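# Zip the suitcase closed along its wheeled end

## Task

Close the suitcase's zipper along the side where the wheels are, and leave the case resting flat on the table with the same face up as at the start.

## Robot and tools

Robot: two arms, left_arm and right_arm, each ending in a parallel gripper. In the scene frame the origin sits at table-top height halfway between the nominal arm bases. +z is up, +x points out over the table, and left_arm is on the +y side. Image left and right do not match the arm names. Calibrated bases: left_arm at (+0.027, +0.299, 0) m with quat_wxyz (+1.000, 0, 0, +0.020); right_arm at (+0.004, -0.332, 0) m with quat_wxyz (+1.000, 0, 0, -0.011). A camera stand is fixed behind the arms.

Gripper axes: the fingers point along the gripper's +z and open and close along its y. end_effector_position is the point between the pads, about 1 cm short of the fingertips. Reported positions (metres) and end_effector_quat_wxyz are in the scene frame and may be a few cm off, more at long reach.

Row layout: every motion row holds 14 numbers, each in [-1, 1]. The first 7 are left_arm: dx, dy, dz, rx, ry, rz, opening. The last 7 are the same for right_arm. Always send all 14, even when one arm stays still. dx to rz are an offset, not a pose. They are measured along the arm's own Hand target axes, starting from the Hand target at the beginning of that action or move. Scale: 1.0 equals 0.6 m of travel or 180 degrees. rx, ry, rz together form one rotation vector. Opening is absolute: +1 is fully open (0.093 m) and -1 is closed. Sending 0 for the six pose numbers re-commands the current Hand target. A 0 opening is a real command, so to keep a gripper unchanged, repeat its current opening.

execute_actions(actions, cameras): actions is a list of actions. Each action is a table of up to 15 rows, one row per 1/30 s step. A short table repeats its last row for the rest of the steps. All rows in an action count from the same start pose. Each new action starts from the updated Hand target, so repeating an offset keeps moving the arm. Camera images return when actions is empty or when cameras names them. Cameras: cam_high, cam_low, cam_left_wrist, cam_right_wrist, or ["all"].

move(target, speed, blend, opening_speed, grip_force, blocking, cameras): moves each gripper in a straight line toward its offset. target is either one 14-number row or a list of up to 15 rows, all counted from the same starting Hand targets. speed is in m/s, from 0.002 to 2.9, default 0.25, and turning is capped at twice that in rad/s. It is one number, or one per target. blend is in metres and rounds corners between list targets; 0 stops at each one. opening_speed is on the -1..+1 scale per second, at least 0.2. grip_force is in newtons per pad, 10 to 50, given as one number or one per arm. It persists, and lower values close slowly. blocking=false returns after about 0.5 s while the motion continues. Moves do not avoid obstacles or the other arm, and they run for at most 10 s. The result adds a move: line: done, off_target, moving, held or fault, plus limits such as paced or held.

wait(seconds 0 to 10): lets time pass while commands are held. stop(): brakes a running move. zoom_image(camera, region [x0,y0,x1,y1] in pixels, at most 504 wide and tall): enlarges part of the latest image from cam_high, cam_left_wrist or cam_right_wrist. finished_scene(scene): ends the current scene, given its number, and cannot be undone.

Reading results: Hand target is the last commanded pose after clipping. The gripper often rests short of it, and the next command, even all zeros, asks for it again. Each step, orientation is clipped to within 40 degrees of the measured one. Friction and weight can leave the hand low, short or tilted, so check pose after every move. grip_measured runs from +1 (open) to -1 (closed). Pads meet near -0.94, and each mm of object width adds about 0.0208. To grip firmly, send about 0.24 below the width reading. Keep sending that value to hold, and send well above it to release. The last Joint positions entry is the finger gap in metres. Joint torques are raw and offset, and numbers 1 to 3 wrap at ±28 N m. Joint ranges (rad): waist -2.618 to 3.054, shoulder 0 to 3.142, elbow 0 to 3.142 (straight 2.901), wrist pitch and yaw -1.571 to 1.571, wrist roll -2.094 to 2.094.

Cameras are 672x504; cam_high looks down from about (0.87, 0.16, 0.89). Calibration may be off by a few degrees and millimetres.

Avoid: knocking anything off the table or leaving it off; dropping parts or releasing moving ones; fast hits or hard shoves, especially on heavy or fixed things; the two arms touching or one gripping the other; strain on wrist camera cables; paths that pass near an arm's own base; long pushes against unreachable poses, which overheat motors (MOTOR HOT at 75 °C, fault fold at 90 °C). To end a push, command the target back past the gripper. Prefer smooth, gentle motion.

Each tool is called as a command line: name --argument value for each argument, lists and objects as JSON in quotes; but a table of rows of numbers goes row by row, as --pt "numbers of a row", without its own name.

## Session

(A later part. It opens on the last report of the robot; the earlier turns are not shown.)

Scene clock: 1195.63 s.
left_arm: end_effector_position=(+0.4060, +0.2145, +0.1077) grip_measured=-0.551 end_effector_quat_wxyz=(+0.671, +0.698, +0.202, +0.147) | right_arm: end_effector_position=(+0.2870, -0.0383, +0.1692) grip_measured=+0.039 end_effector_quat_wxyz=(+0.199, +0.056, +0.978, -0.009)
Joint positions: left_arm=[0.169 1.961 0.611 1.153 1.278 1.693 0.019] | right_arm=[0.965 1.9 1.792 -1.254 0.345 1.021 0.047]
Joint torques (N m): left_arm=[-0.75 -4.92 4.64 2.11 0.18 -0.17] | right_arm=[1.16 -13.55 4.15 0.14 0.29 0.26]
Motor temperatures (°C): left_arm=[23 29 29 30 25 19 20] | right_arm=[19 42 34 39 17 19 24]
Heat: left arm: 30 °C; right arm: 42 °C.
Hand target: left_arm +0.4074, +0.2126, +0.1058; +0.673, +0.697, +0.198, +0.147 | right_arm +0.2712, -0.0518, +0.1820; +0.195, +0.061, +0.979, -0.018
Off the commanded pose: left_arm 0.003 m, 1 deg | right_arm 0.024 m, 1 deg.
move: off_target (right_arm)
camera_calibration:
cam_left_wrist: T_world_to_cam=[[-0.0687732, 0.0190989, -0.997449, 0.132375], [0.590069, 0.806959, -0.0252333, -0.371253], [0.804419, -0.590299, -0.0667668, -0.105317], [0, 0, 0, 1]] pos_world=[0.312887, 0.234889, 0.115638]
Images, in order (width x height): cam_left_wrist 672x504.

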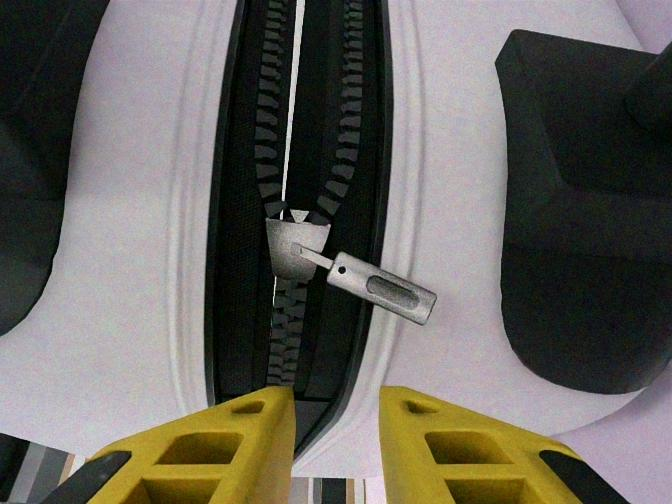

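move --pt "0 0.02 0.01 0 0 0 -0.55 0 0 0 0 0 0 -0.25" --pt "-0.03 0.02 0.03 0 0 0 -0.55 0 0 0 0 0 0 -0.25" --speed 0.05 --cameras '["cam_left_wrist"]'

Scene clock: 1204.80 s.
left_arm: end_effector_position=(+0.4070, +0.2003, +0.1078) grip_measured=-0.551 end_effector_quat_wxyz=(+0.667, +0.696, +0.224, +0.144) | right_arm: end_effector_position=(+0.2835, -0.0432, +0.1708) grip_measured=+0.039 end_effector_quat_wxyz=(+0.195, +0.061, +0.979, -0.015)
Joint positions: left_arm=[0.117 1.941 0.587 1.164 1.199 1.65 0.019] | right_arm=[0.965 1.893 1.792 -1.278 0.345 1.035 0.047]
Joint torques (N m): left_arm=[-2.77 -8.79 3.34 2.25 0.21 -0.1] | right_arm=[1.17 -12.82 3.96 0.34 0.28 0.13]
Heat: left arm: 31 °C; right arm: 43 °C.
Hand target: left_arm +0.4010, +0.1880, +0.1180; +0.673, +0.697, +0.198, +0.147 | right_arm +0.2712, -0.0518, +0.1819; +0.195, +0.061, +0.979, -0.018
Off the commanded pose: left_arm 0.017 m, 3 deg | right_arm 0.019 m, 0 deg.
move: off_target (left_arm, right_arm)
camera_calibration:
cam_left_wrist: T_world_to_cam=[[-0.10191, 0.0120477, -0.994721, 0.147398], [0.565719, 0.823201, -0.0479883, -0.351228], [0.818277, -0.567622, -0.0907083, -0.122097], [0, 0, 0, 1]] pos_world=[0.313627, 0.21805, 0.11869]
Images, in order (width x height): cam_left_wrist 672x504.

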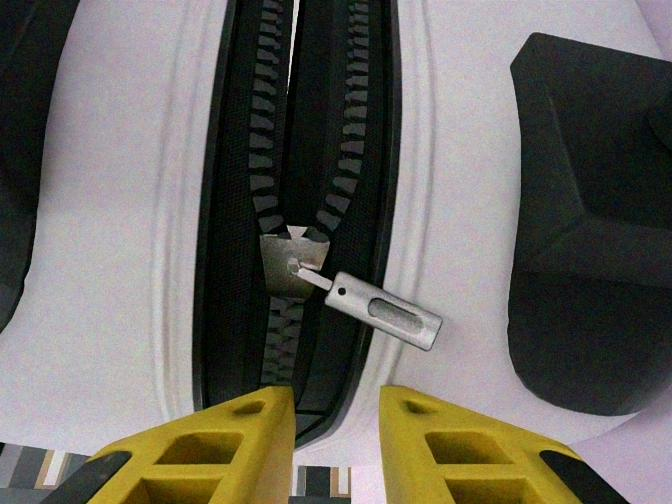

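move --pt "0 0.0 -0.05 0 0 0 -0.55 0 0 0 0 0 0 -0.25" --pt "-0.015 0.018 -0.045 0 0 0 -0.55 0 0 0 0 0 0 -0.25" --speed 0.08 --cameras '["cam_left_wrist"]'

Scene clock: 1210.00 s.
left_arm: end_effector_position=(+0.3880, +0.2118, +0.1284) grip_measured=-0.551 end_effector_quat_wxyz=(+0.671, +0.695, +0.205, +0.154) | right_arm: end_effector_position=(+0.2835, -0.0432, +0.1708) grip_measured=+0.039 end_effector_quat_wxyz=(+0.195, +0.061, +0.979, -0.015)
Joint positions: left_arm=[0.171 1.828 0.533 1.124 1.265 1.672 0.019] | right_arm=[0.965 1.893 1.792 -1.278 0.345 1.035 0.047]
Joint torques (N m): left_arm=[-0.98 -7.69 3.32 1.67 0.31 0.04] | right_arm=[1.18 -12.94 3.99 0.34 0.28 0.14]
Heat: left arm: 32 °C; right arm: 44 °C.
Hand target: left_arm +0.3812, +0.2073, +0.1307; +0.673, +0.698, +0.198, +0.147 | right_arm +0.2712, -0.0518, +0.1819; +0.195, +0.061, +0.979, -0.018
Off the commanded pose: left_arm 0.009 m, 1 deg | right_arm 0.019 m, 0 deg.
move: off_target (right_arm)
camera_calibration:
cam_left_wrist: T_world_to_cam=[[-0.0617478, 0.0157669, -0.997967, 0.1498], [0.578009, 0.81571, -0.0228761, -0.355488], [0.813691, -0.578246, -0.0594817, -0.0981329], [0, 0, 0, 1]] pos_world=[0.294575, 0.230868, 0.135526]
Images, in order (width x height): cam_left_wrist 672x504.

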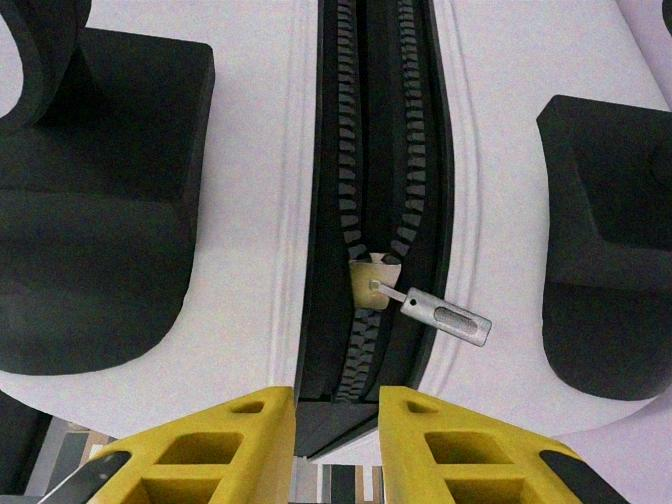

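execute_actions --actions '[]'

Scene clock: 1242.70 s.
left_arm: end_effector_position=(+0.3880, +0.2118, +0.1283) grip_measured=-0.551 end_effector_quat_wxyz=(+0.671, +0.695, +0.205, +0.154) | right_arm: end_effector_position=(+0.2835, -0.0432, +0.1708) grip_measured=+0.039 end_effector_quat_wxyz=(+0.195, +0.061, +0.979, -0.015)
Joint positions: left_arm=[0.171 1.828 0.533 1.124 1.265 1.672 0.019] | right_arm=[0.965 1.893 1.792 -1.278 0.345 1.035 0.047]
Joint velocities: within noise
Joint torques (N m): left_arm=[-1.03 -7.9 3.19 1.67 0.28 -0.01] | right_arm=[1.18 -12.94 4 0.34 0.28 0.14]
Motor temperatures (°C): left_arm=[22 33 27 30 23 19 20] | right_arm=[19 46 32 35 17 19 24]
Heat: left arm: 33 °C; right arm: 46 °C.
Hand target: left_arm +0.3812, +0.2073, +0.1307; +0.673, +0.698, +0.198, +0.147 | right_arm +0.2712, -0.0518, +0.1819; +0.195, +0.061, +0.979, -0.018
Tool commands: left_gripper/opening=-0.55 right_gripper/opening=-0.25
Off the commanded pose: left_arm 0.009 m, 1 deg | right_arm 0.019 m, 0 deg.
camera_calibration:
cam_left_wrist: T_world_to_cam=[[-0.0621069, 0.0157748, -0.997945, 0.149901], [0.577991, 0.815717, -0.0230769, -0.355457], [0.813676, -0.578237, -0.0597793, -0.0980908], [0, 0, 0, 1]] pos_world=[0.294575, 0.230868, 0.135527]
cam_right_wrist: T_world_to_cam=[[-0.11181, -0.993348, 0.02754, -0.0176693], [-0.991674, 0.113318, 0.0611644, 0.311833], [-0.0638782, -0.020472, -0.997748, 0.270355], [0, 0, 0, 1]] pos_world=[0.324531, -0.0473532, 0.25116]

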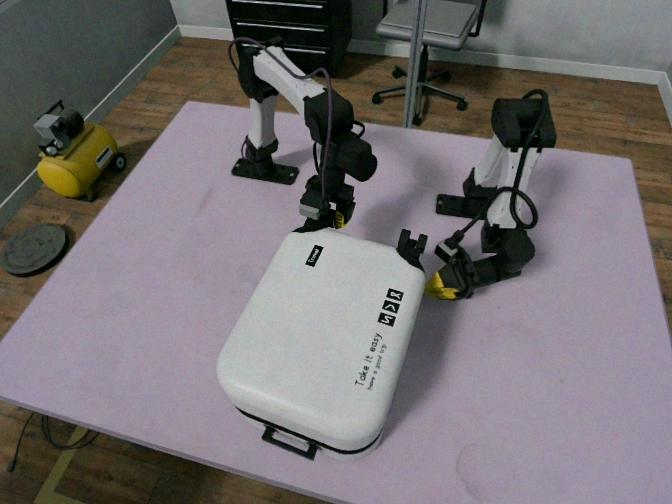

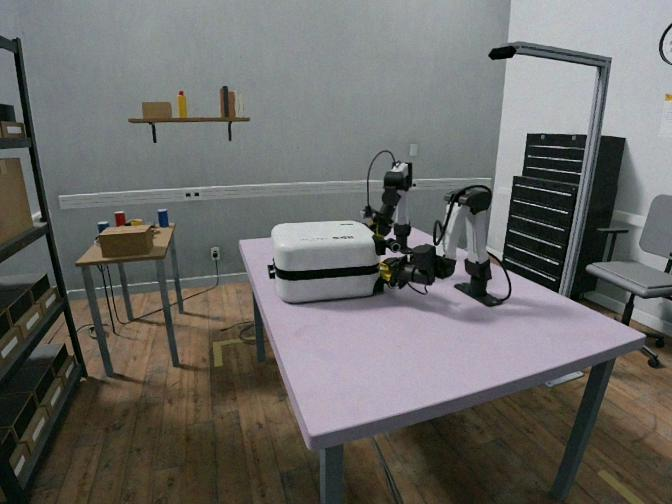

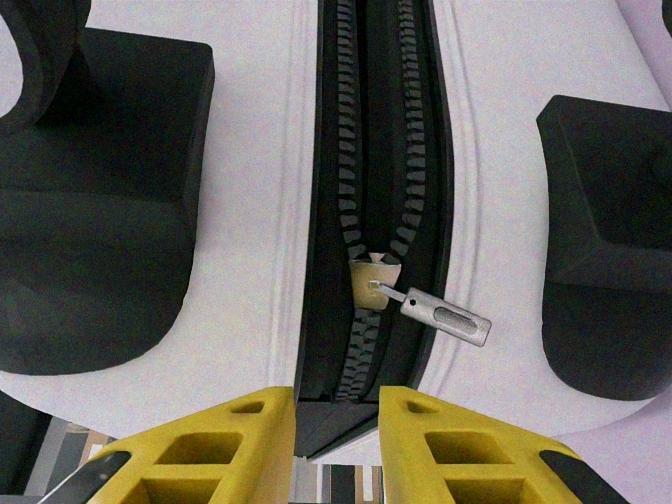

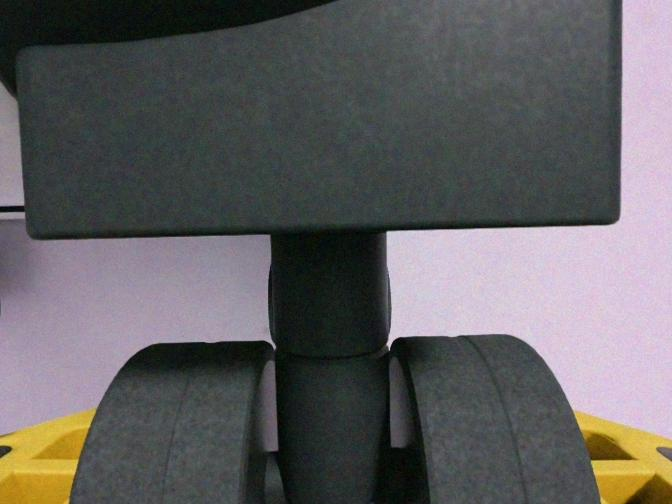

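move --target '[0,-0.024,-0.025,0,0,0,-0.55,0,0,0,0,0,0,-0.25]' --speed 0.05 --cameras '["cam_left_wrist"]'

Scene clock: 1249.50 s.
left_arm: end_effector_position=(+0.3801, +0.2217, +0.1229) grip_measured=-0.551 end_effector_quat_wxyz=(+0.670, +0.695, +0.207, +0.156) | right_arm: end_effector_position=(+0.2835, -0.0432, +0.1708) grip_measured=+0.039 end_effector_quat_wxyz=(+0.195, +0.061, +0.979, -0.015)
Joint positions: left_arm=[0.211 1.828 0.506 1.124 1.3 1.7 0.019] | right_arm=[0.965 1.893 1.792 -1.278 0.345 1.035 0.047]
Joint torques (N m): left_arm=[-0.05 -4.3 3.18 1.94 0.45 0.1] | right_arm=[1.21 -12.93 3.99 0.34 0.29 0.13]
Heat: left arm: 34 °C; right arm: 46 °C.
Hand target: left_arm +0.3730, +0.2208, +0.1171; +0.673, +0.697, +0.198, +0.147 | right_arm +0.2712, -0.0518, +0.1819; +0.195, +0.061, +0.979, -0.018
Off the commanded pose: left_arm 0.009 m, 1 deg | right_arm 0.019 m, 0 deg.
move: off_target (right_arm)
camera_calibration:
cam_left_wrist: T_world_to_cam=[[-0.0621876, 0.0170532, -0.997919, 0.143572], [0.574036, 0.81854, -0.0217845, -0.358354], [0.816465, -0.574196, -0.0606923, -0.0879862], [0, 0, 0, 1]] pos_world=[0.286474, 0.240358, 0.130127]
Images, in order (width x height): cam_left_wrist 672x504.

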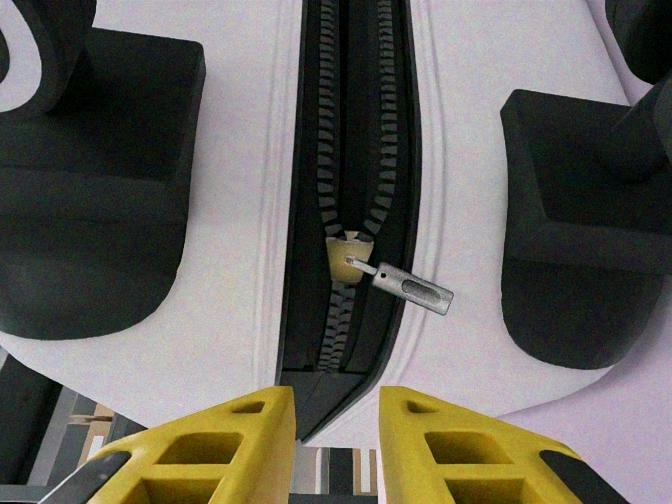

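move --pt "0.03 -0.007 0 0 0 0 -0.55 0 0 0 0 0 0 -0.25" --pt "0.03 -0.007 0.05 0 0 0 -0.55 0 0 0 0 0 0 -0.25" --speed 0.05 --blend 0.01 --cameras '["cam_left_wrist"]'

Scene clock: 1255.47 s.
left_arm: end_effector_position=(+0.3971, +0.2040, +0.1077) grip_measured=-0.551 end_effector_quat_wxyz=(+0.670, +0.698, +0.209, +0.138) | right_arm: end_effector_position=(+0.2835, -0.0432, +0.1708) grip_measured=+0.039 end_effector_quat_wxyz=(+0.195, +0.061, +0.979, -0.015)
Joint positions: left_arm=[0.141 1.931 0.568 1.161 1.252 1.675 0.019] | right_arm=[0.965 1.893 1.792 -1.278 0.345 1.035 0.047]
Joint torques (N m): left_arm=[-0.87 -4.83 6.01 2.24 0.16 -0.11] | right_arm=[1.16 -12.82 4 0.33 0.27 0.14]
Heat: left arm: 33 °C; right arm: 47 °C.
Hand target: left_arm +0.4026, +0.2029, +0.1102; +0.673, +0.697, +0.198, +0.147 | right_arm +0.2712, -0.0518, +0.1819; +0.195, +0.061, +0.979, -0.018
Off the commanded pose: left_arm 0.006 m, 2 deg | right_arm 0.019 m, 0 deg.
move: off_target (right_arm); blend cut to 0.0092 m at target 1
camera_calibration:
cam_left_wrist: T_world_to_cam=[[-0.0906413, 0.0147555, -0.995774, 0.141327], [0.590722, 0.80579, -0.0418307, -0.355709], [0.801768, -0.592017, -0.0817543, -0.101253], [0, 0, 0, 1]] pos_world=[0.304117, 0.224598, 0.117573]
Images, in order (width x height): cam_left_wrist 672x504.

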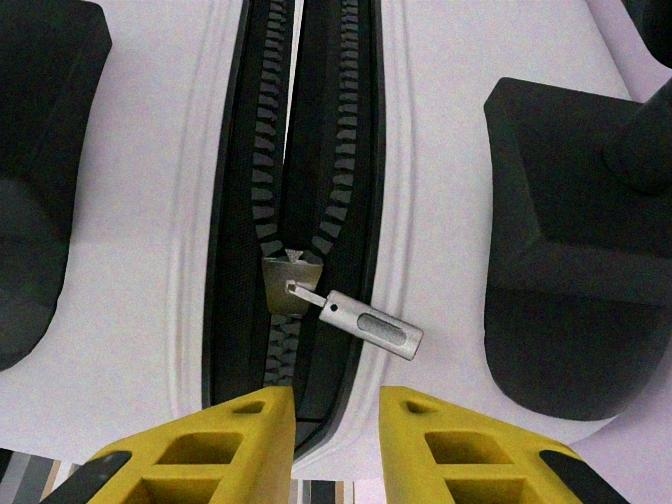

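move --pt "0 0.022 0.01 0 0 0 -0.55 0 0 0 0 0 0 -0.25" --pt "-0.02 0.022 0.018 0 0 0 -0.55 0 0 0 0 0 0 -0.25" --speed 0.05 --cameras '["cam_left_wrist"]'

Scene clock: 1262.00 s.
left_arm: end_effector_position=(+0.4025, +0.1983, +0.1115) grip_measured=-0.551 end_effector_quat_wxyz=(+0.668, +0.696, +0.221, +0.142) | right_arm: end_effector_position=(+0.2835, -0.0432, +0.1708) grip_measured=+0.039 end_effector_quat_wxyz=(+0.195, +0.062, +0.979, -0.015)
Joint positions: left_arm=[0.115 1.916 0.572 1.154 1.203 1.649 0.019] | right_arm=[0.965 1.893 1.792 -1.278 0.345 1.035 0.047]
Joint torques (N m): left_arm=[-2.62 -9.13 3.54 2.15 0.22 -0.14] | right_arm=[1.22 -12.9 3.97 0.34 0.28 0.14]
Heat: left arm: 34 °C; right arm: 47 °C.
Hand target: left_arm +0.3982, +0.1876, +0.1236; +0.673, +0.697, +0.198, +0.147 | right_arm +0.2712, -0.0518, +0.1819; +0.195, +0.061, +0.979, -0.018
Off the commanded pose: left_arm 0.017 m, 3 deg | right_arm 0.019 m, 0 deg.
move: off_target (left_arm, right_arm)
camera_calibration:
cam_left_wrist: T_world_to_cam=[[-0.101902, 0.0115704, -0.994727, 0.150747], [0.571289, 0.819285, -0.0489946, -0.348252], [0.814398, -0.573269, -0.0900972, -0.116545], [0, 0, 0, 1]] pos_world=[0.309228, 0.216762, 0.12239]
Images, in order (width x height): cam_left_wrist 672x504.

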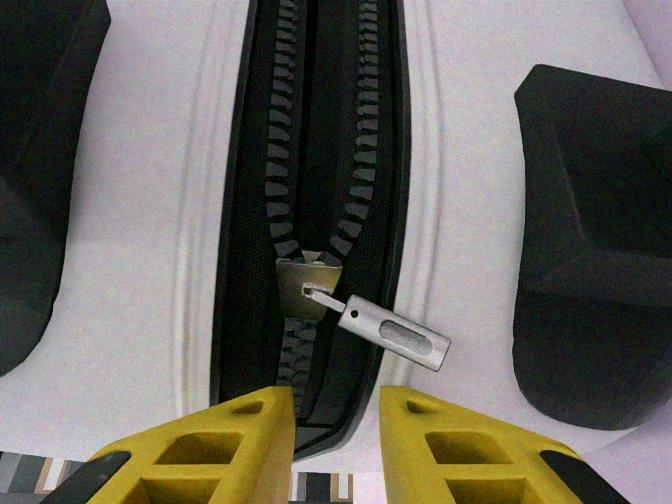

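move --target '[-0.035,0.006,0.005,0,0,0,-0.55,0,0,0,0,0,0,-0.25]' --speed 0.06 --cameras '["cam_left_wrist"]'

Scene clock: 1269.20 s.
left_arm: end_effector_position=(+0.3935, +0.1929, +0.1158) grip_measured=-0.551 end_effector_quat_wxyz=(+0.661, +0.694, +0.238, +0.156) | right_arm: end_effector_position=(+0.2835, -0.0432, +0.1708) grip_measured=+0.039 end_effector_quat_wxyz=(+0.195, +0.062, +0.979, -0.015)
Joint positions: left_arm=[0.09 1.848 0.506 1.159 1.132 1.639 0.019] | right_arm=[0.965 1.893 1.792 -1.278 0.345 1.035 0.047]
Joint torques (N m): left_arm=[-3.58 -8.24 3.4 2.41 0.43 -0.15] | right_arm=[1.2 -12.89 3.99 0.33 0.29 0.14]
Heat: left arm: 34 °C; right arm: 47 °C.
Hand target: left_arm +0.3815, +0.1749, +0.1283; +0.673, +0.697, +0.198, +0.147 | right_arm +0.2712, -0.0518, +0.1819; +0.195, +0.061, +0.979, -0.018
Off the commanded pose: left_arm 0.025 m, 5 deg | right_arm 0.019 m, 0 deg.
move: off_target (left_arm, right_arm)
camera_calibration:
cam_left_wrist: T_world_to_cam=[[-0.107634, 0.0153679, -0.994072, 0.155602], [0.533036, 0.844914, -0.0446532, -0.328939], [0.839219, -0.534682, -0.0991335, -0.12803], [0, 0, 0, 1]] pos_world=[0.29953, 0.207079, 0.127299]
Images, in order (width x height): cam_left_wrist 672x504.

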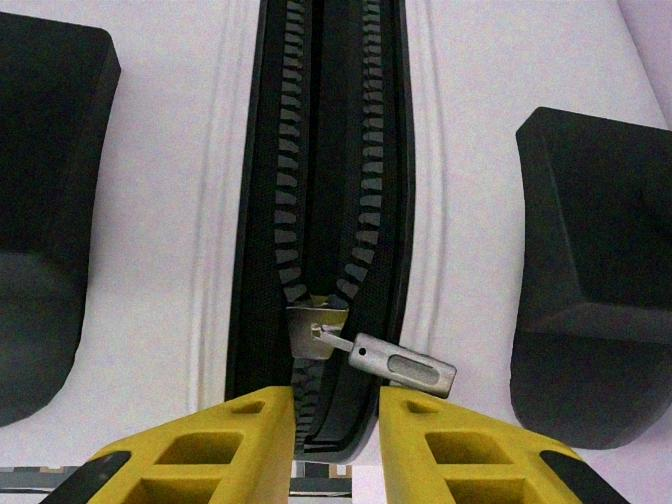

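move --target '[-0.03,0.002,-0.006,0,0,0,-0.55,0,0,0,0,0,0,-0.25]' --speed 0.08 --cameras '["cam_left_wrist"]'

move --target '[-0.02,0.002,0,0,0,0,-0.55,0,0,0,0,0,0,-0.25]' --speed 0.08 --cameras '["cam_left_wrist"]'

Scene clock: 1276.40 s.
left_arm: end_effector_position=(+0.3712, +0.1748, +0.1211) grip_measured=-0.551 end_effector_quat_wxyz=(+0.666, +0.698, +0.221, +0.143) | right_arm: end_effector_position=(+0.2835, -0.0432, +0.1708) grip_measured=+0.039 end_effector_quat_wxyz=(+0.195, +0.062, +0.979, -0.015)
Joint positions: left_arm=[0.044 1.783 0.437 1.173 1.131 1.632 0.019] | right_arm=[0.965 1.893 1.792 -1.278 0.345 1.035 0.047]
Joint torques (N m): left_arm=[-1.16 -7.42 3.22 2.38 0.35 -0.13] | right_arm=[1.14 -12.96 3.97 0.32 0.28 0.14]
Heat: left arm: 35 °C; right arm: 47 °C.
Hand target: left_arm +0.3640, +0.1694, +0.1309; +0.673, +0.698, +0.198, +0.147 | right_arm +0.2712, -0.0518, +0.1819; +0.195, +0.061, +0.979, -0.018
Off the commanded pose: left_arm 0.013 m, 3 deg | right_arm 0.019 m, 0 deg.
move: off_target (left_arm, right_arm)
camera_calibration:
cam_left_wrist: T_world_to_cam=[[-0.102108, 0.0178273, -0.994614, 0.156306], [0.570002, 0.820474, -0.043811, -0.310969], [0.815274, -0.571405, -0.0939386, -0.103787], [0, 0, 0, 1]] pos_world=[0.277828, 0.193051, 0.132091]
Images, in order (width x height): cam_left_wrist 672x504.

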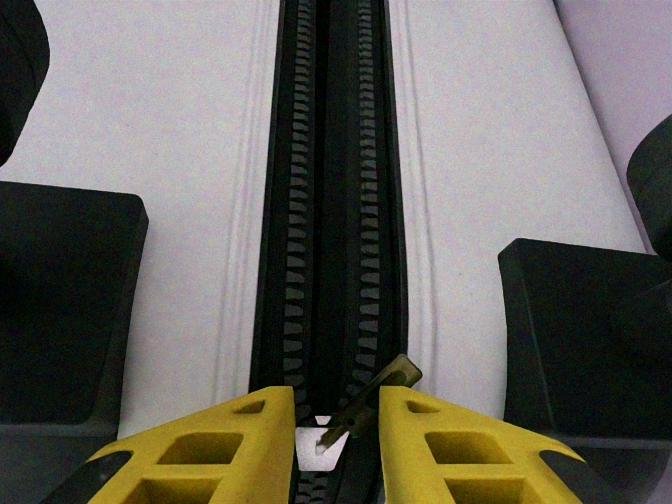

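Scene clock: 1277.17 s.
left_arm: end_effector_position=(+0.3577, +0.1664, +0.1244) grip_measured=-0.551 end_effector_quat_wxyz=(+0.668, +0.700, +0.213, +0.135) | right_arm: end_effector_position=(+0.2835, -0.0432, +0.1708) grip_measured=+0.039 end_effector_quat_wxyz=(+0.195, +0.062, +0.979, -0.015)
Joint positions: left_arm=[0.021 1.739 0.396 1.176 1.131 1.626 0.019] | right_arm=[0.965 1.893 1.792 -1.278 0.345 1.035 0.047]
Joint torques (N m): left_arm=[-1.01 -6.8 3.04 2.38 0.15 -0.1] | right_arm=[1.16 -12.85 4.05 0.36 0.27 0.12]
Heat: left arm: 35 °C; right arm: 47 °C.
Hand target: left_arm +0.3536, +0.1638, +0.1328; +0.673, +0.698, +0.198, +0.147 | right_arm +0.2712, -0.0518, +0.1819; +0.195, +0.061, +0.979, -0.018
Off the commanded pose: left_arm 0.010 m, 2 deg | right_arm 0.019 m, 0 deg.
move: off_target (right_arm)
camera_calibration:
cam_left_wrist: T_world_to_cam=[[-0.1011, 0.0178599, -0.994716, 0.158015], [0.588352, 0.807335, -0.0453029, -0.300406], [0.80226, -0.589823, -0.0921295, -0.0898854], [0, 0, 0, 1]] pos_world=[0.264831, 0.18669, 0.13529]
Images, in order (width x height): cam_left_wrist 672x504.

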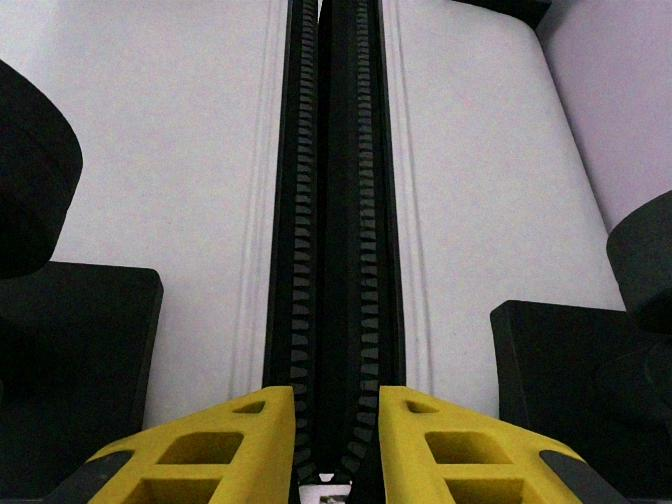

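move --pt "0 0 -0.015 0 0 0 -0.55 0 0 0 0 0 0 -0.25" --pt "0.027 -0.004 -0.012 0 0 0 -0.55 0 0 0 0 0 0 -0.25" --speed 0.06 --blend 0.005 --cameras '["cam_left_wrist"]'

Scene clock: 1282.93 s.
left_arm: end_effector_position=(+0.3618, +0.1772, +0.1260) grip_measured=-0.551 end_effector_quat_wxyz=(+0.669, +0.697, +0.218, +0.142) | right_arm: end_effector_position=(+0.2835, -0.0432, +0.1708) grip_measured=+0.039 end_effector_quat_wxyz=(+0.195, +0.062, +0.979, -0.015)
Joint positions: left_arm=[0.058 1.744 0.406 1.176 1.153 1.626 0.019] | right_arm=[0.965 1.893 1.792 -1.278 0.345 1.035 0.047]
Joint torques (N m): left_arm=[0.23 -3.71 6.12 2.17 0.43 0.08] | right_arm=[1.18 -12.9 3.96 0.34 0.28 0.13]
Heat: left arm: 35 °C; right arm: 47 °C.
Hand target: left_arm +0.3642, +0.1778, +0.1297; +0.673, +0.697, +0.198, +0.147 | right_arm +0.2712, -0.0518, +0.1819; +0.195, +0.061, +0.979, -0.018
Off the commanded pose: left_arm 0.005 m, 2 deg | right_arm 0.019 m, 0 deg.
move: off_target (right_arm); blend cut to 0.0045 m at target 1
camera_calibration:
cam_left_wrist: T_world_to_cam=[[-0.0963847, 0.0129383, -0.99526, 0.159078], [0.575931, 0.81625, -0.0451641, -0.308614], [0.811797, -0.577554, -0.0861255, -0.0929403], [0, 0, 0, 1]] pos_world=[0.268521, 0.19617, 0.136381]
Images, in order (width x height): cam_left_wrist 672x504.

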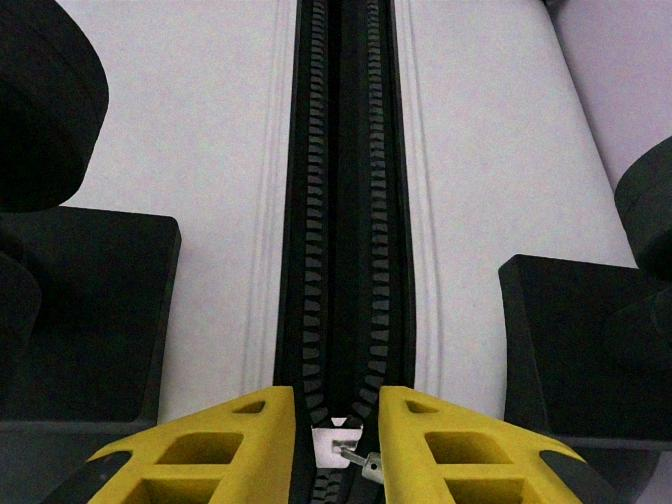

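move --pt "0.035 0 -0.01 0 0 0 -0.55 0 0 0 0 0 0 -0.25" --pt "0.04 0.002 0.015 0 0 0 -0.55 0 0 0 0 0 0 -0.25" --pt "0.005 0.004 0.014 0 0 0 -0.55 0 0 0 0 0 0 -0.25" --speed 0.08 --blend '[0.003,0.003,0]' --cameras '["cam_left_wrist"]'

Scene clock: 1293.17 s.
left_arm: end_effector_position=(+0.3807, +0.1853, +0.1266) grip_measured=-0.551 end_effector_quat_wxyz=(+0.667, +0.694, +0.221, +0.156) | right_arm: end_effector_position=(+0.2828, -0.0440, +0.1708) grip_measured=+0.039 end_effector_quat_wxyz=(+0.194, +0.065, +0.979, -0.016)
Joint positions: left_arm=[0.075 1.792 0.468 1.174 1.144 1.63 0.019] | right_arm=[0.965 1.892 1.792 -1.283 0.345 1.042 0.047]
Joint torques (N m): left_arm=[-3.08 -6.93 3.07 2.18 0.32 -0.09] | right_arm=[1.14 -12.88 3.97 0.38 0.29 0.06]
Heat: left arm: 34 °C; right arm: 48 °C.
Hand target: left_arm +0.3710, +0.1718, +0.1315; +0.673, +0.697, +0.198, +0.147 | right_arm +0.2712, -0.0518, +0.1819; +0.195, +0.061, +0.979, -0.018
Off the commanded pose: left_arm 0.017 m, 3 deg | right_arm 0.018 m, 0 deg.
move: off_target (left_arm, right_arm)
camera_calibration:
cam_left_wrist: T_world_to_cam=[[-0.0815836, 0.0153956, -0.996548, 0.155487], [0.556109, 0.830466, -0.0326968, -0.322801], [0.827095, -0.556857, -0.0763141, -0.114496], [0, 0, 0, 1]] pos_world=[0.286897, 0.201924, 0.135658]
Images, in order (width x height): cam_left_wrist 672x504.

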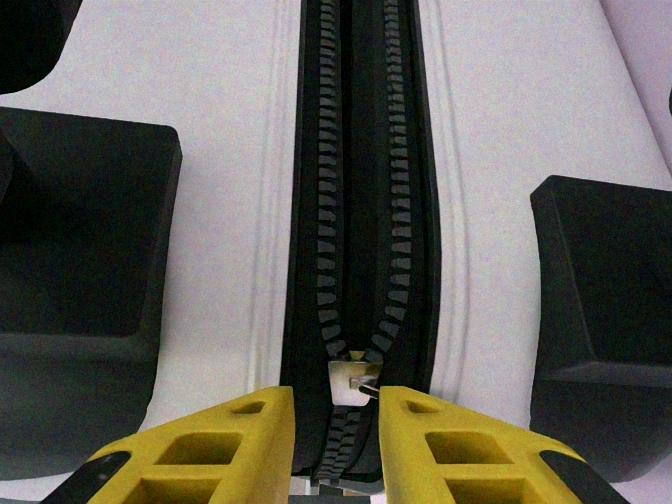

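move --pt "0.01 0 -0.02 0 0 0 -0.55 0 0 0 0 0 0 -0.25" --pt "0.06 -0.004 -0.01 0 0 0 -0.55 0 0 0 0 0 0 -0.25" --pt "0.06 -0.004 0.025 0 0 0 -0.55 0 0 0 0 0 0 -0.25" --speed 0.08 --blend '[0.003,0.003,0]' --cameras '["cam_left_wrist"]'

Scene clock: 1301.40 s.
left_arm: end_effector_position=(+0.4024, +0.1844, +0.1270) grip_measured=-0.551 end_effector_quat_wxyz=(+0.673, +0.696, +0.202, +0.148) | right_arm: end_effector_position=(+0.2831, -0.0475, +0.1705) grip_measured=+0.039 end_effector_quat_wxyz=(+0.196, +0.083, +0.977, -0.020)
Joint positions: left_arm=[0.072 1.875 0.578 1.161 1.181 1.632 0.019] | right_arm=[0.964 1.891 1.788 -1.289 0.357 1.08 0.047]
Joint torques (N m): left_arm=[-2.77 -4.4 6.86 1.93 -0.03 -0.11] | right_arm=[1.21 -12.77 4.3 0.41 0.16 -0.3]
Heat: left arm: 34 °C; right arm: 49 °C.
Hand target: left_arm +0.4096, +0.1758, +0.1262; +0.673, +0.697, +0.198, +0.147 | right_arm +0.2711, -0.0518, +0.1820; +0.195, +0.061, +0.979, -0.018
Off the commanded pose: left_arm 0.011 m, 0 deg | right_arm 0.017 m, 3 deg.
move: off_target (left_arm, right_arm)
camera_calibration:
cam_left_wrist: T_world_to_cam=[[-0.0647129, 0.015433, -0.997785, 0.150982], [0.588859, 0.807827, -0.0256964, -0.343965], [0.805641, -0.589217, -0.0613647, -0.120232], [0, 0, 0, 1]] pos_world=[0.309181, 0.204691, 0.134431]
Images, in order (width x height): cam_left_wrist 672x504.

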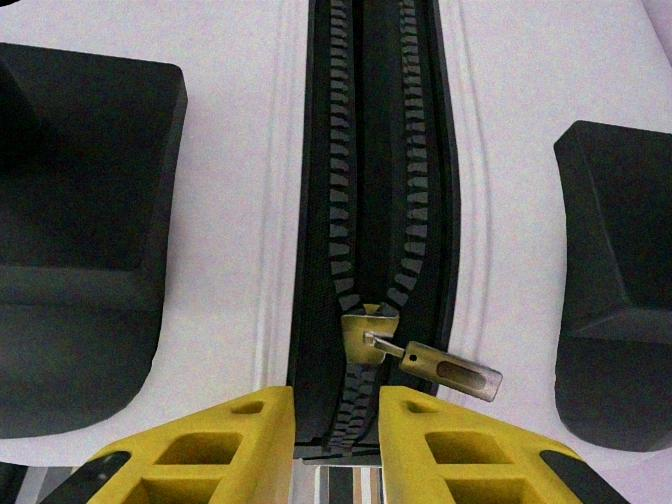

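move --pt "0.02 -0.022 -0.02 0 0 0 -0.55 0 0 0 0 0 0 -0.25" --pt "0.02 -0.022 0.02 0 0 0 -0.55 0 0 0 0 0 0 -0.25" --speed 0.08 --blend '[0.003,0]' --cameras '["cam_left_wrist"]'

Scene clock: 1306.17 s.
left_arm: end_effector_position=(+0.4167, +0.1816, +0.1088) grip_measured=-0.551 end_effector_quat_wxyz=(+0.670, +0.697, +0.214, +0.137) | right_arm: end_effector_position=(+0.2838, -0.0499, +0.1708) grip_measured=+0.039 end_effector_quat_wxyz=(+0.198, +0.092, +0.976, -0.022)
Joint positions: left_arm=[0.058 1.972 0.632 1.177 1.165 1.625 0.019] | right_arm=[0.961 1.89 1.788 -1.295 0.363 1.095 0.047]
Joint torques (N m): left_arm=[-2.96 -4.81 6.95 2.33 -0.06 -0.11] | right_arm=[1.57 -12.62 4.3 0.45 0.11 -0.44]
Heat: left arm: 33 °C; right arm: 50 °C.
Hand target: left_arm +0.4247, +0.1711, +0.1116; +0.673, +0.697, +0.198, +0.147 | right_arm +0.2711, -0.0518, +0.1819; +0.195, +0.061, +0.979, -0.018
Off the commanded pose: left_arm 0.013 m, 2 deg | right_arm 0.017 m, 4 deg.
move: off_target (left_arm, right_arm)
camera_calibration:
cam_left_wrist: T_world_to_cam=[[-0.0974824, 0.0118967, -0.995166, 0.147863], [0.586216, 0.808746, -0.0477553, -0.347276], [0.804268, -0.588038, -0.0858125, -0.131464], [0, 0, 0, 1]] pos_world=[0.323725, 0.201793, 0.119283]
Images, in order (width x height): cam_left_wrist 672x504.

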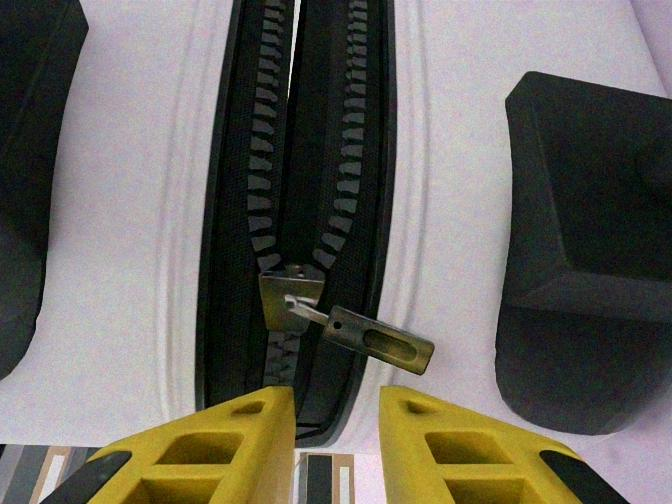

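move --pt "0 0.024 0.008 0 0 0 -0.55 0 0 0 0 0 0 -0.25" --pt "-0.058 0.029 0.016 0 0 0 -0.55 0 0 0 0 0 0 -0.25" --pt "-0.072 0.03 0.013 0 0 0 -0.55 0 0 0 0 0 0 -0.25" --speed 0.07 --blend '[0.003,0.003,0]' --cameras '["cam_left_wrist"]'

Scene clock: 1312.70 s.
left_arm: end_effector_position=(+0.4091, +0.1682, +0.1155) grip_measured=-0.551 end_effector_quat_wxyz=(+0.654, +0.694, +0.250, +0.165) | right_arm: end_effector_position=(+0.2841, -0.0538, +0.1718) grip_measured=+0.039 end_effector_quat_wxyz=(+0.198, +0.099, +0.975, -0.026)
Joint positions: left_arm=[-0.011 1.869 0.543 1.161 1.001 1.612 0.019] | right_arm=[0.957 1.887 1.788 -1.306 0.369 1.106 0.047]
Joint torques (N m): left_arm=[-4.26 -8.99 3.6 2.5 0.67 -0.14] | right_arm=[1.94 -12.48 4.21 0.52 0.07 -0.54]
Heat: left arm: 33 °C; right arm: 50 °C.
Hand target: left_arm +0.3918, +0.1434, +0.1318; +0.673, +0.698, +0.198, +0.147 | right_arm +0.2712, -0.0518, +0.1820; +0.195, +0.061, +0.979, -0.018
Off the commanded pose: left_arm 0.034 m, 7 deg | right_arm 0.017 m, 5 deg.
move: off_target (left_arm, right_arm)
camera_calibration:
cam_left_wrist: T_world_to_cam=[[-0.114316, 0.0213112, -0.993216, 0.159014], [0.506521, 0.861308, -0.0398183, -0.308747], [0.854616, -0.507636, -0.109256, -0.164135], [0, 0, 0, 1]] pos_world=[0.314837, 0.179217, 0.127709]
Images, in order (width x height): cam_left_wrist 672x504.

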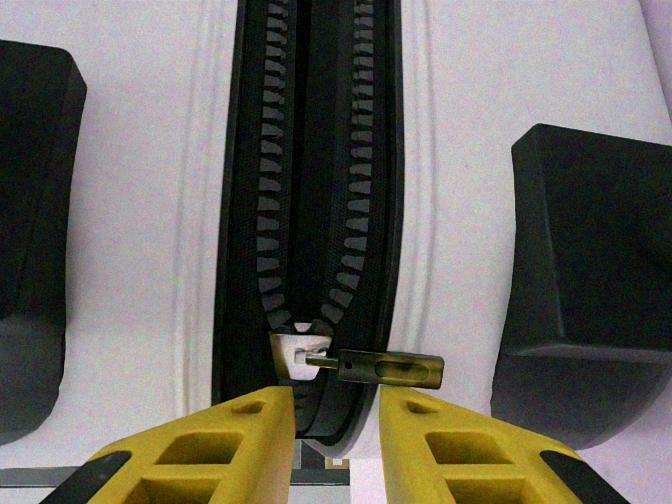

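move --target '[-0.02,0.004,-0.006,0,0,0,-0.55,0,0,0,0,0,0,-0.25]' --speed 0.08 --cameras '["cam_left_wrist"]'

Scene clock: 1317.20 s.
left_arm: end_effector_position=(+0.3923, +0.1553, +0.1209) grip_measured=-0.551 end_effector_quat_wxyz=(+0.658, +0.697, +0.239, +0.154) | right_arm: end_effector_position=(+0.2841, -0.0538, +0.1718) grip_measured=+0.039 end_effector_quat_wxyz=(+0.198, +0.099, +0.975, -0.026)
Joint positions: left_arm=[-0.045 1.816 0.495 1.162 1.001 1.605 0.019] | right_arm=[0.957 1.887 1.788 -1.306 0.369 1.106 0.047]
Joint torques (N m): left_arm=[-2.78 -8.16 3.79 2.52 0.51 -0.15] | right_arm=[1.94 -12.38 4.27 0.52 0.07 -0.54]
Heat: left arm: 34 °C; right arm: 49 °C.
Hand target: left_arm +0.3797, +0.1409, +0.1351; +0.673, +0.698, +0.198, +0.147 | right_arm +0.2712, -0.0518, +0.1820; +0.195, +0.061, +0.979, -0.018
Off the commanded pose: left_arm 0.024 m, 5 deg | right_arm 0.017 m, 5 deg.
move: off_target (left_arm, right_arm)
camera_calibration:
cam_left_wrist: T_world_to_cam=[[-0.113217, 0.0215126, -0.993337, 0.162262], [0.534964, 0.843795, -0.0426994, -0.29706], [0.837254, -0.536234, -0.10704, -0.1447], [0, 0, 0, 1]] pos_world=[0.298438, 0.169574, 0.133008]
Images, in order (width x height): cam_left_wrist 672x504.

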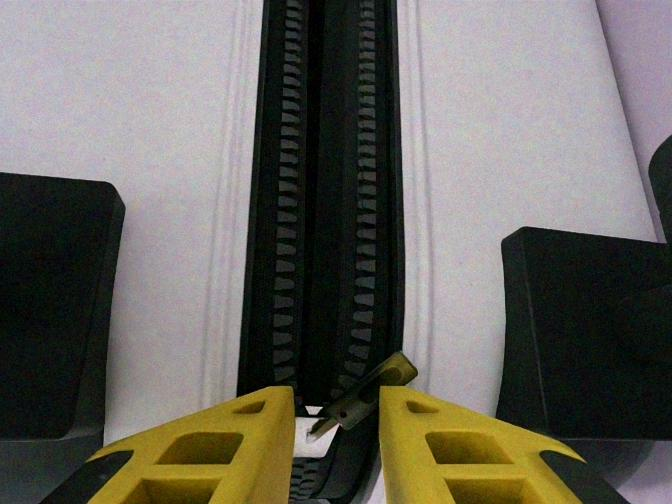

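move --target '[0.006,0,0,0,0,0,-1,0,0,0,0,0,0,-0.25]' --opening_speed 0.6 --cameras '["cam_left_wrist"]'

Scene clock: 1322.97 s.
left_arm: end_effector_position=(+0.3862, +0.1471, +0.1231) grip_measured=-0.990 end_effector_quat_wxyz=(+0.664, +0.700, +0.221, +0.142) | right_arm: end_effector_position=(+0.2841, -0.0538, +0.1718) grip_measured=+0.039 end_effector_quat_wxyz=(+0.198, +0.099, +0.975, -0.026)
Joint positions: left_arm=[-0.061 1.816 0.495 1.172 1.029 1.604 0] | right_arm=[0.957 1.887 1.788 -1.306 0.369 1.106 0.047]
Joint torques (N m): left_arm=[-0.94 -7.64 4.78 2.32 0.33 -0.1] | right_arm=[1.96 -12.4 4.26 0.52 0.06 -0.53]
Heat: left arm: 34 °C; right arm: 48 °C.
Hand target: left_arm +0.3829, +0.1426, +0.1349; +0.673, +0.697, +0.198, +0.147 | right_arm +0.2712, -0.0518, +0.1820; +0.195, +0.061, +0.979, -0.018
Off the commanded pose: left_arm 0.013 m, 3 deg | right_arm 0.017 m, 5 deg.
move: off_target (left_arm, right_arm)
camera_calibration:
cam_left_wrist: T_world_to_cam=[[-0.103465, 0.0212714, -0.994406, 0.160329], [0.571529, 0.81951, -0.0419355, -0.297456], [0.814033, -0.57267, -0.0969475, -0.13063], [0, 0, 0, 1]] pos_world=[0.29293, 0.16555, 0.134294]
Images, in order (width x height): cam_left_wrist 672x504.

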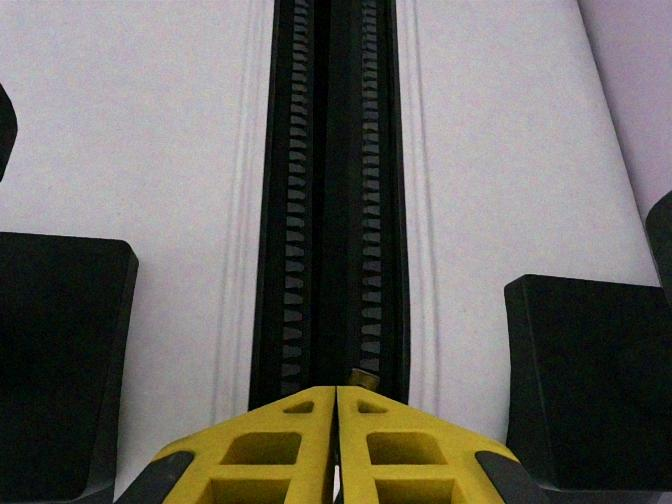

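move --target '[-0.006,0,0,0,0,0,-0.6,0,0,0,0,0,0,-0.25]' --opening_speed 0.8 --cameras '["cam_left_wrist"]'

Scene clock: 1328.17 s.
left_arm: end_effector_position=(+0.3853, +0.1469, +0.1225) grip_measured=-0.602 end_effector_quat_wxyz=(+0.665, +0.699, +0.223, +0.140) | right_arm: end_effector_position=(+0.2841, -0.0538, +0.1718) grip_measured=+0.039 end_effector_quat_wxyz=(+0.198, +0.099, +0.975, -0.026)
Joint positions: left_arm=[-0.061 1.816 0.492 1.173 1.029 1.6 0.016] | right_arm=[0.957 1.887 1.788 -1.306 0.369 1.106 0.047]
Joint torques (N m): left_arm=[-1.44 -8.27 4 2.37 0.27 -0.06] | right_arm=[1.98 -12.42 4.25 0.52 0.06 -0.53]
Heat: left arm: 34 °C; right arm: 48 °C.
Hand target: left_arm +0.3798, +0.1408, +0.1351; +0.673, +0.698, +0.198, +0.147 | right_arm +0.2712, -0.0518, +0.1820; +0.195, +0.061, +0.979, -0.018
Off the commanded pose: left_arm 0.015 m, 3 deg | right_arm 0.017 m, 5 deg.
move: off_target (left_arm, right_arm)
camera_calibration:
cam_left_wrist: T_world_to_cam=[[-0.108721, 0.0195024, -0.993881, 0.161818], [0.571605, 0.819213, -0.0464532, -0.296217], [0.813294, -0.573158, -0.100213, -0.129382], [0, 0, 0, 1]] pos_world=[0.292138, 0.165353, 0.134102]
Images, in order (width x height): cam_left_wrist 672x504.

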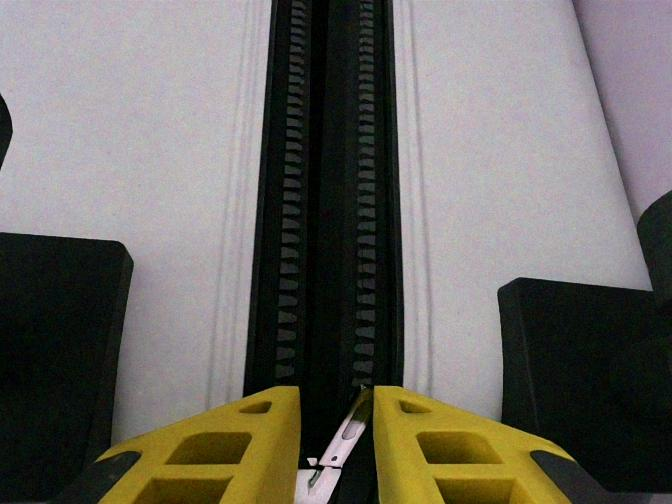

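move --target '[0.012,-0.002,0.018,0,0,0,-0.6,0,0,0,0,0,0,-0.25]' --speed 0.04 --cameras '["cam_left_wrist"]'

Scene clock: 1333.00 s.
left_arm: end_effector_position=(+0.3854, +0.1463, +0.1224) grip_measured=-0.602 end_effector_quat_wxyz=(+0.665, +0.699, +0.224, +0.139) | right_arm: end_effector_position=(+0.2841, -0.0538, +0.1718) grip_measured=+0.039 end_effector_quat_wxyz=(+0.198, +0.099, +0.975, -0.026)
Joint positions: left_arm=[-0.064 1.816 0.492 1.173 1.026 1.596 0.016] | right_arm=[0.957 1.887 1.788 -1.306 0.369 1.106 0.047]
Joint torques (N m): left_arm=[-3.04 -4.74 7.46 2.4 0.13 -0.09] | right_arm=[1.96 -12.38 4.25 0.53 0.05 -0.53]
Motor temperatures (°C): left_arm=[22 34 27 33 22 19 20] | right_arm=[19 47 31 30 17 19 24]
Heat: left arm: 34 °C; right arm: 47 °C.
Hand target: left_arm +0.3911, +0.1347, +0.1329; +0.673, +0.697, +0.198, +0.147 | right_arm +0.2712, -0.0518, +0.1820; +0.195, +0.061, +0.979, -0.018
Off the commanded pose: left_arm 0.017 m, 3 deg | right_arm 0.017 m, 5 deg.
move: off_target (left_arm, right_arm)
camera_calibration:
cam_left_wrist: T_world_to_cam=[[-0.11231, 0.0177852, -0.993514, 0.163429], [0.570884, 0.819515, -0.0498639, -0.295071], [0.813313, -0.572782, -0.102193, -0.129639], [0, 0, 0, 1]] pos_world=[0.292243, 0.164654, 0.134407]
Images, in order (width x height): cam_left_wrist 672x504.

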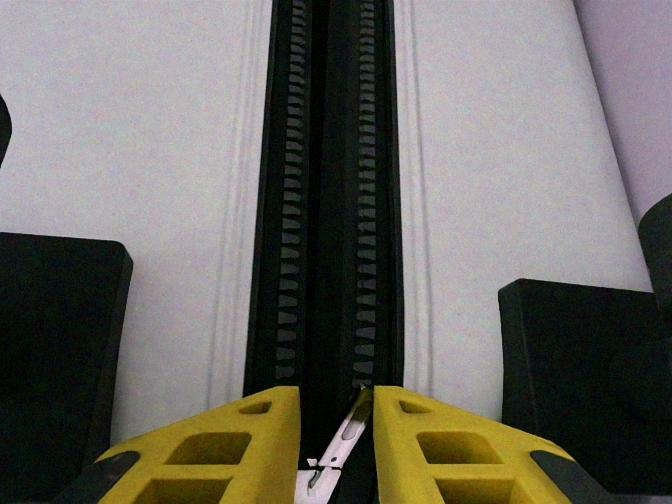

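move --target '[0,0,0.01,0,0,0,-1,0,0,0,0,0,0,-0.25]' --opening_speed 0.6 --cameras '["cam_left_wrist"]'

Scene clock: 1338.97 s.
left_arm: end_effector_position=(+0.3860, +0.1410, +0.1246) grip_measured=-0.985 end_effector_quat_wxyz=(+0.666, +0.699, +0.219, +0.139) | right_arm: end_effector_position=(+0.2841, -0.0538, +0.1718) grip_measured=+0.039 end_effector_quat_wxyz=(+0.198, +0.099, +0.975, -0.026)
Joint positions: left_arm=[-0.081 1.816 0.499 1.175 1.016 1.594 0] | right_arm=[0.957 1.887 1.788 -1.306 0.369 1.107 0.047]
Joint torques (N m): left_arm=[-2.92 -4.01 7.99 2.37 0.05 -0.16] | right_arm=[1.92 -12.48 4.27 0.52 0.05 -0.55]
Heat: left arm: 34 °C; right arm: 47 °C.
Hand target: left_arm +0.3940, +0.1295, +0.1327; +0.673, +0.697, +0.198, +0.147 | right_arm +0.2712, -0.0518, +0.1820; +0.195, +0.061, +0.979, -0.018
Off the commanded pose: left_arm 0.016 m, 3 deg | right_arm 0.017 m, 5 deg.
move: off_target (left_arm, right_arm)
camera_calibration:
cam_left_wrist: T_world_to_cam=[[-0.103996, 0.0189079, -0.994398, 0.16246], [0.576901, 0.815583, -0.0448253, -0.293394], [0.810167, -0.578331, -0.095725, -0.131674], [0, 0, 0, 1]] pos_world=[0.292832, 0.160064, 0.135794]
Images, in order (width x height): cam_left_wrist 672x504.

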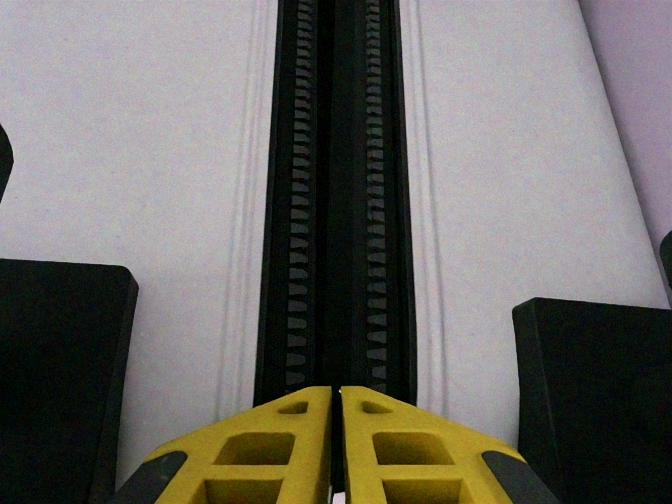

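move --target '[-0.01,0,-0.03,0,0.03,0,-1,0,0,0,0,0,0,-0.25]' --speed 0.04 --cameras '["cam_left_wrist"]'

Scene clock: 1347.70 s.
left_arm: end_effector_position=(+0.3841, +0.1440, +0.1281) grip_measured=-0.987 end_effector_quat_wxyz=(+0.660, +0.693, +0.235, +0.172) | right_arm: end_effector_position=(+0.2841, -0.0538, +0.1718) grip_measured=+0.039 end_effector_quat_wxyz=(+0.198, +0.099, +0.975, -0.026)
Joint positions: left_arm=[-0.095 1.777 0.45 1.209 0.931 1.594 0] | right_arm=[0.957 1.887 1.788 -1.306 0.369 1.107 0.047]
Joint torques (N m): left_arm=[-1.05 -7.41 3.15 2.28 0.04 -0.12] | right_arm=[1.91 -12.33 4.23 0.53 0.06 -0.55]
Heat: left arm: 33 °C; right arm: 47 °C.
Hand target: left_arm +0.3802, +0.1425, +0.1340; +0.663, +0.690, +0.230, +0.180 | right_arm +0.2712, -0.0518, +0.1820; +0.195, +0.061, +0.979, -0.018
Off the commanded pose: left_arm 0.007 m, 1 deg | right_arm 0.017 m, 5 deg.
move: off_target (right_arm)
camera_calibration:
cam_left_wrist: T_world_to_cam=[[-0.0817413, 0.0222178, -0.996406, 0.156863], [0.519034, 0.854429, -0.0235275, -0.280662], [0.850836, -0.519092, -0.081374, -0.15408], [0, 0, 0, 1]] pos_world=[0.289592, 0.156339, 0.137157]
Images, in order (width x height): cam_left_wrist 672x504.

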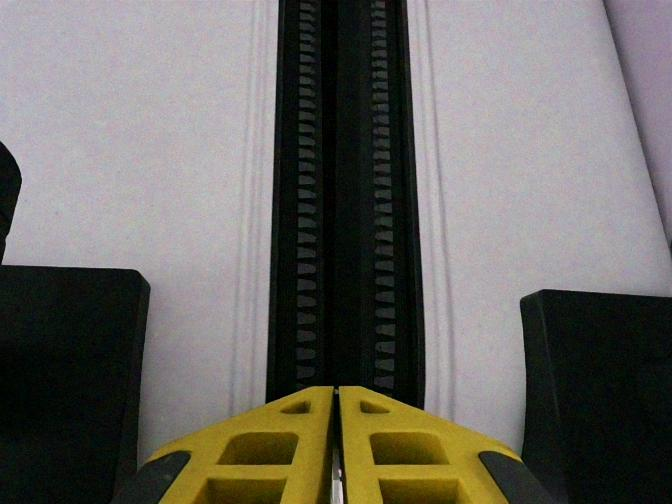

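move --pt "-0.05 0 -0.01 0 0.06 0 -1 -0.03 0.01 0.03 0 0 0 -0.25" --pt "-0.13 0 -0.04 0 0.1 0 -1 -0.08 0.03 0.055 0 0 0 -0.25" --speed 0.04 --blend 0.02 --cameras '["cam_left_wrist","cam_high"]'

Scene clock: 1361.90 s.
left_arm: end_effector_position=(+0.3326, +0.1601, +0.1375) grip_measured=-0.989 end_effector_quat_wxyz=(+0.574, +0.621, +0.398, +0.356) | right_arm: end_effector_position=(+0.2858, -0.0565, +0.1788) grip_measured=+0.039 end_effector_quat_wxyz=(+0.140, +0.023, +0.989, -0.032)
Joint positions: left_arm=[-0.446 1.321 0.094 1.139 0.041 1.56 0] | right_arm=[0.905 1.94 1.915 -1.42 0.26 0.914 0.047]
Joint torques (N m): left_arm=[-5.18 -4.81 2.77 2.67 1.52 -0.2] | right_arm=[-2.82 -3.63 7.08 1.69 0.86 0.31]
Heat: left arm: 34 °C; right arm: 45 °C.
Hand target: left_arm +0.3022, +0.1192, +0.1397; +0.619, +0.653, +0.330, +0.285 | right_arm +0.3299, -0.0413, +0.1697; +0.195, +0.061, +0.979, -0.018
Off the commanded pose: left_arm 0.051 m, 13 deg | right_arm 0.048 m, 8 deg.
move: off_target (left_arm, right_arm)
camera_calibration:
cam_left_wrist: T_world_to_cam=[[-0.0728046, 0.0360612, -0.996694, 0.156668], [0.00851953, 0.999332, 0.0355343, -0.129045], [0.99731, -0.0059043, -0.0730632, -0.233209], [0, 0, 0, 1]] pos_world=[0.245087, 0.121932, 0.143696]
Images, in order (width x height): cam_high 672x504, cam_left_wrist 672x504.

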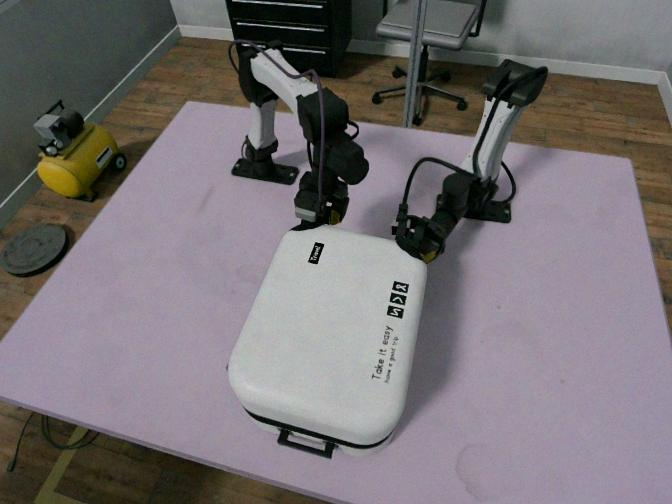

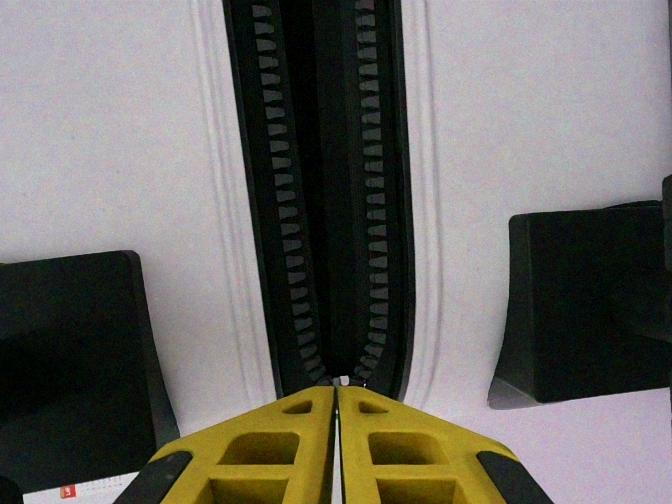

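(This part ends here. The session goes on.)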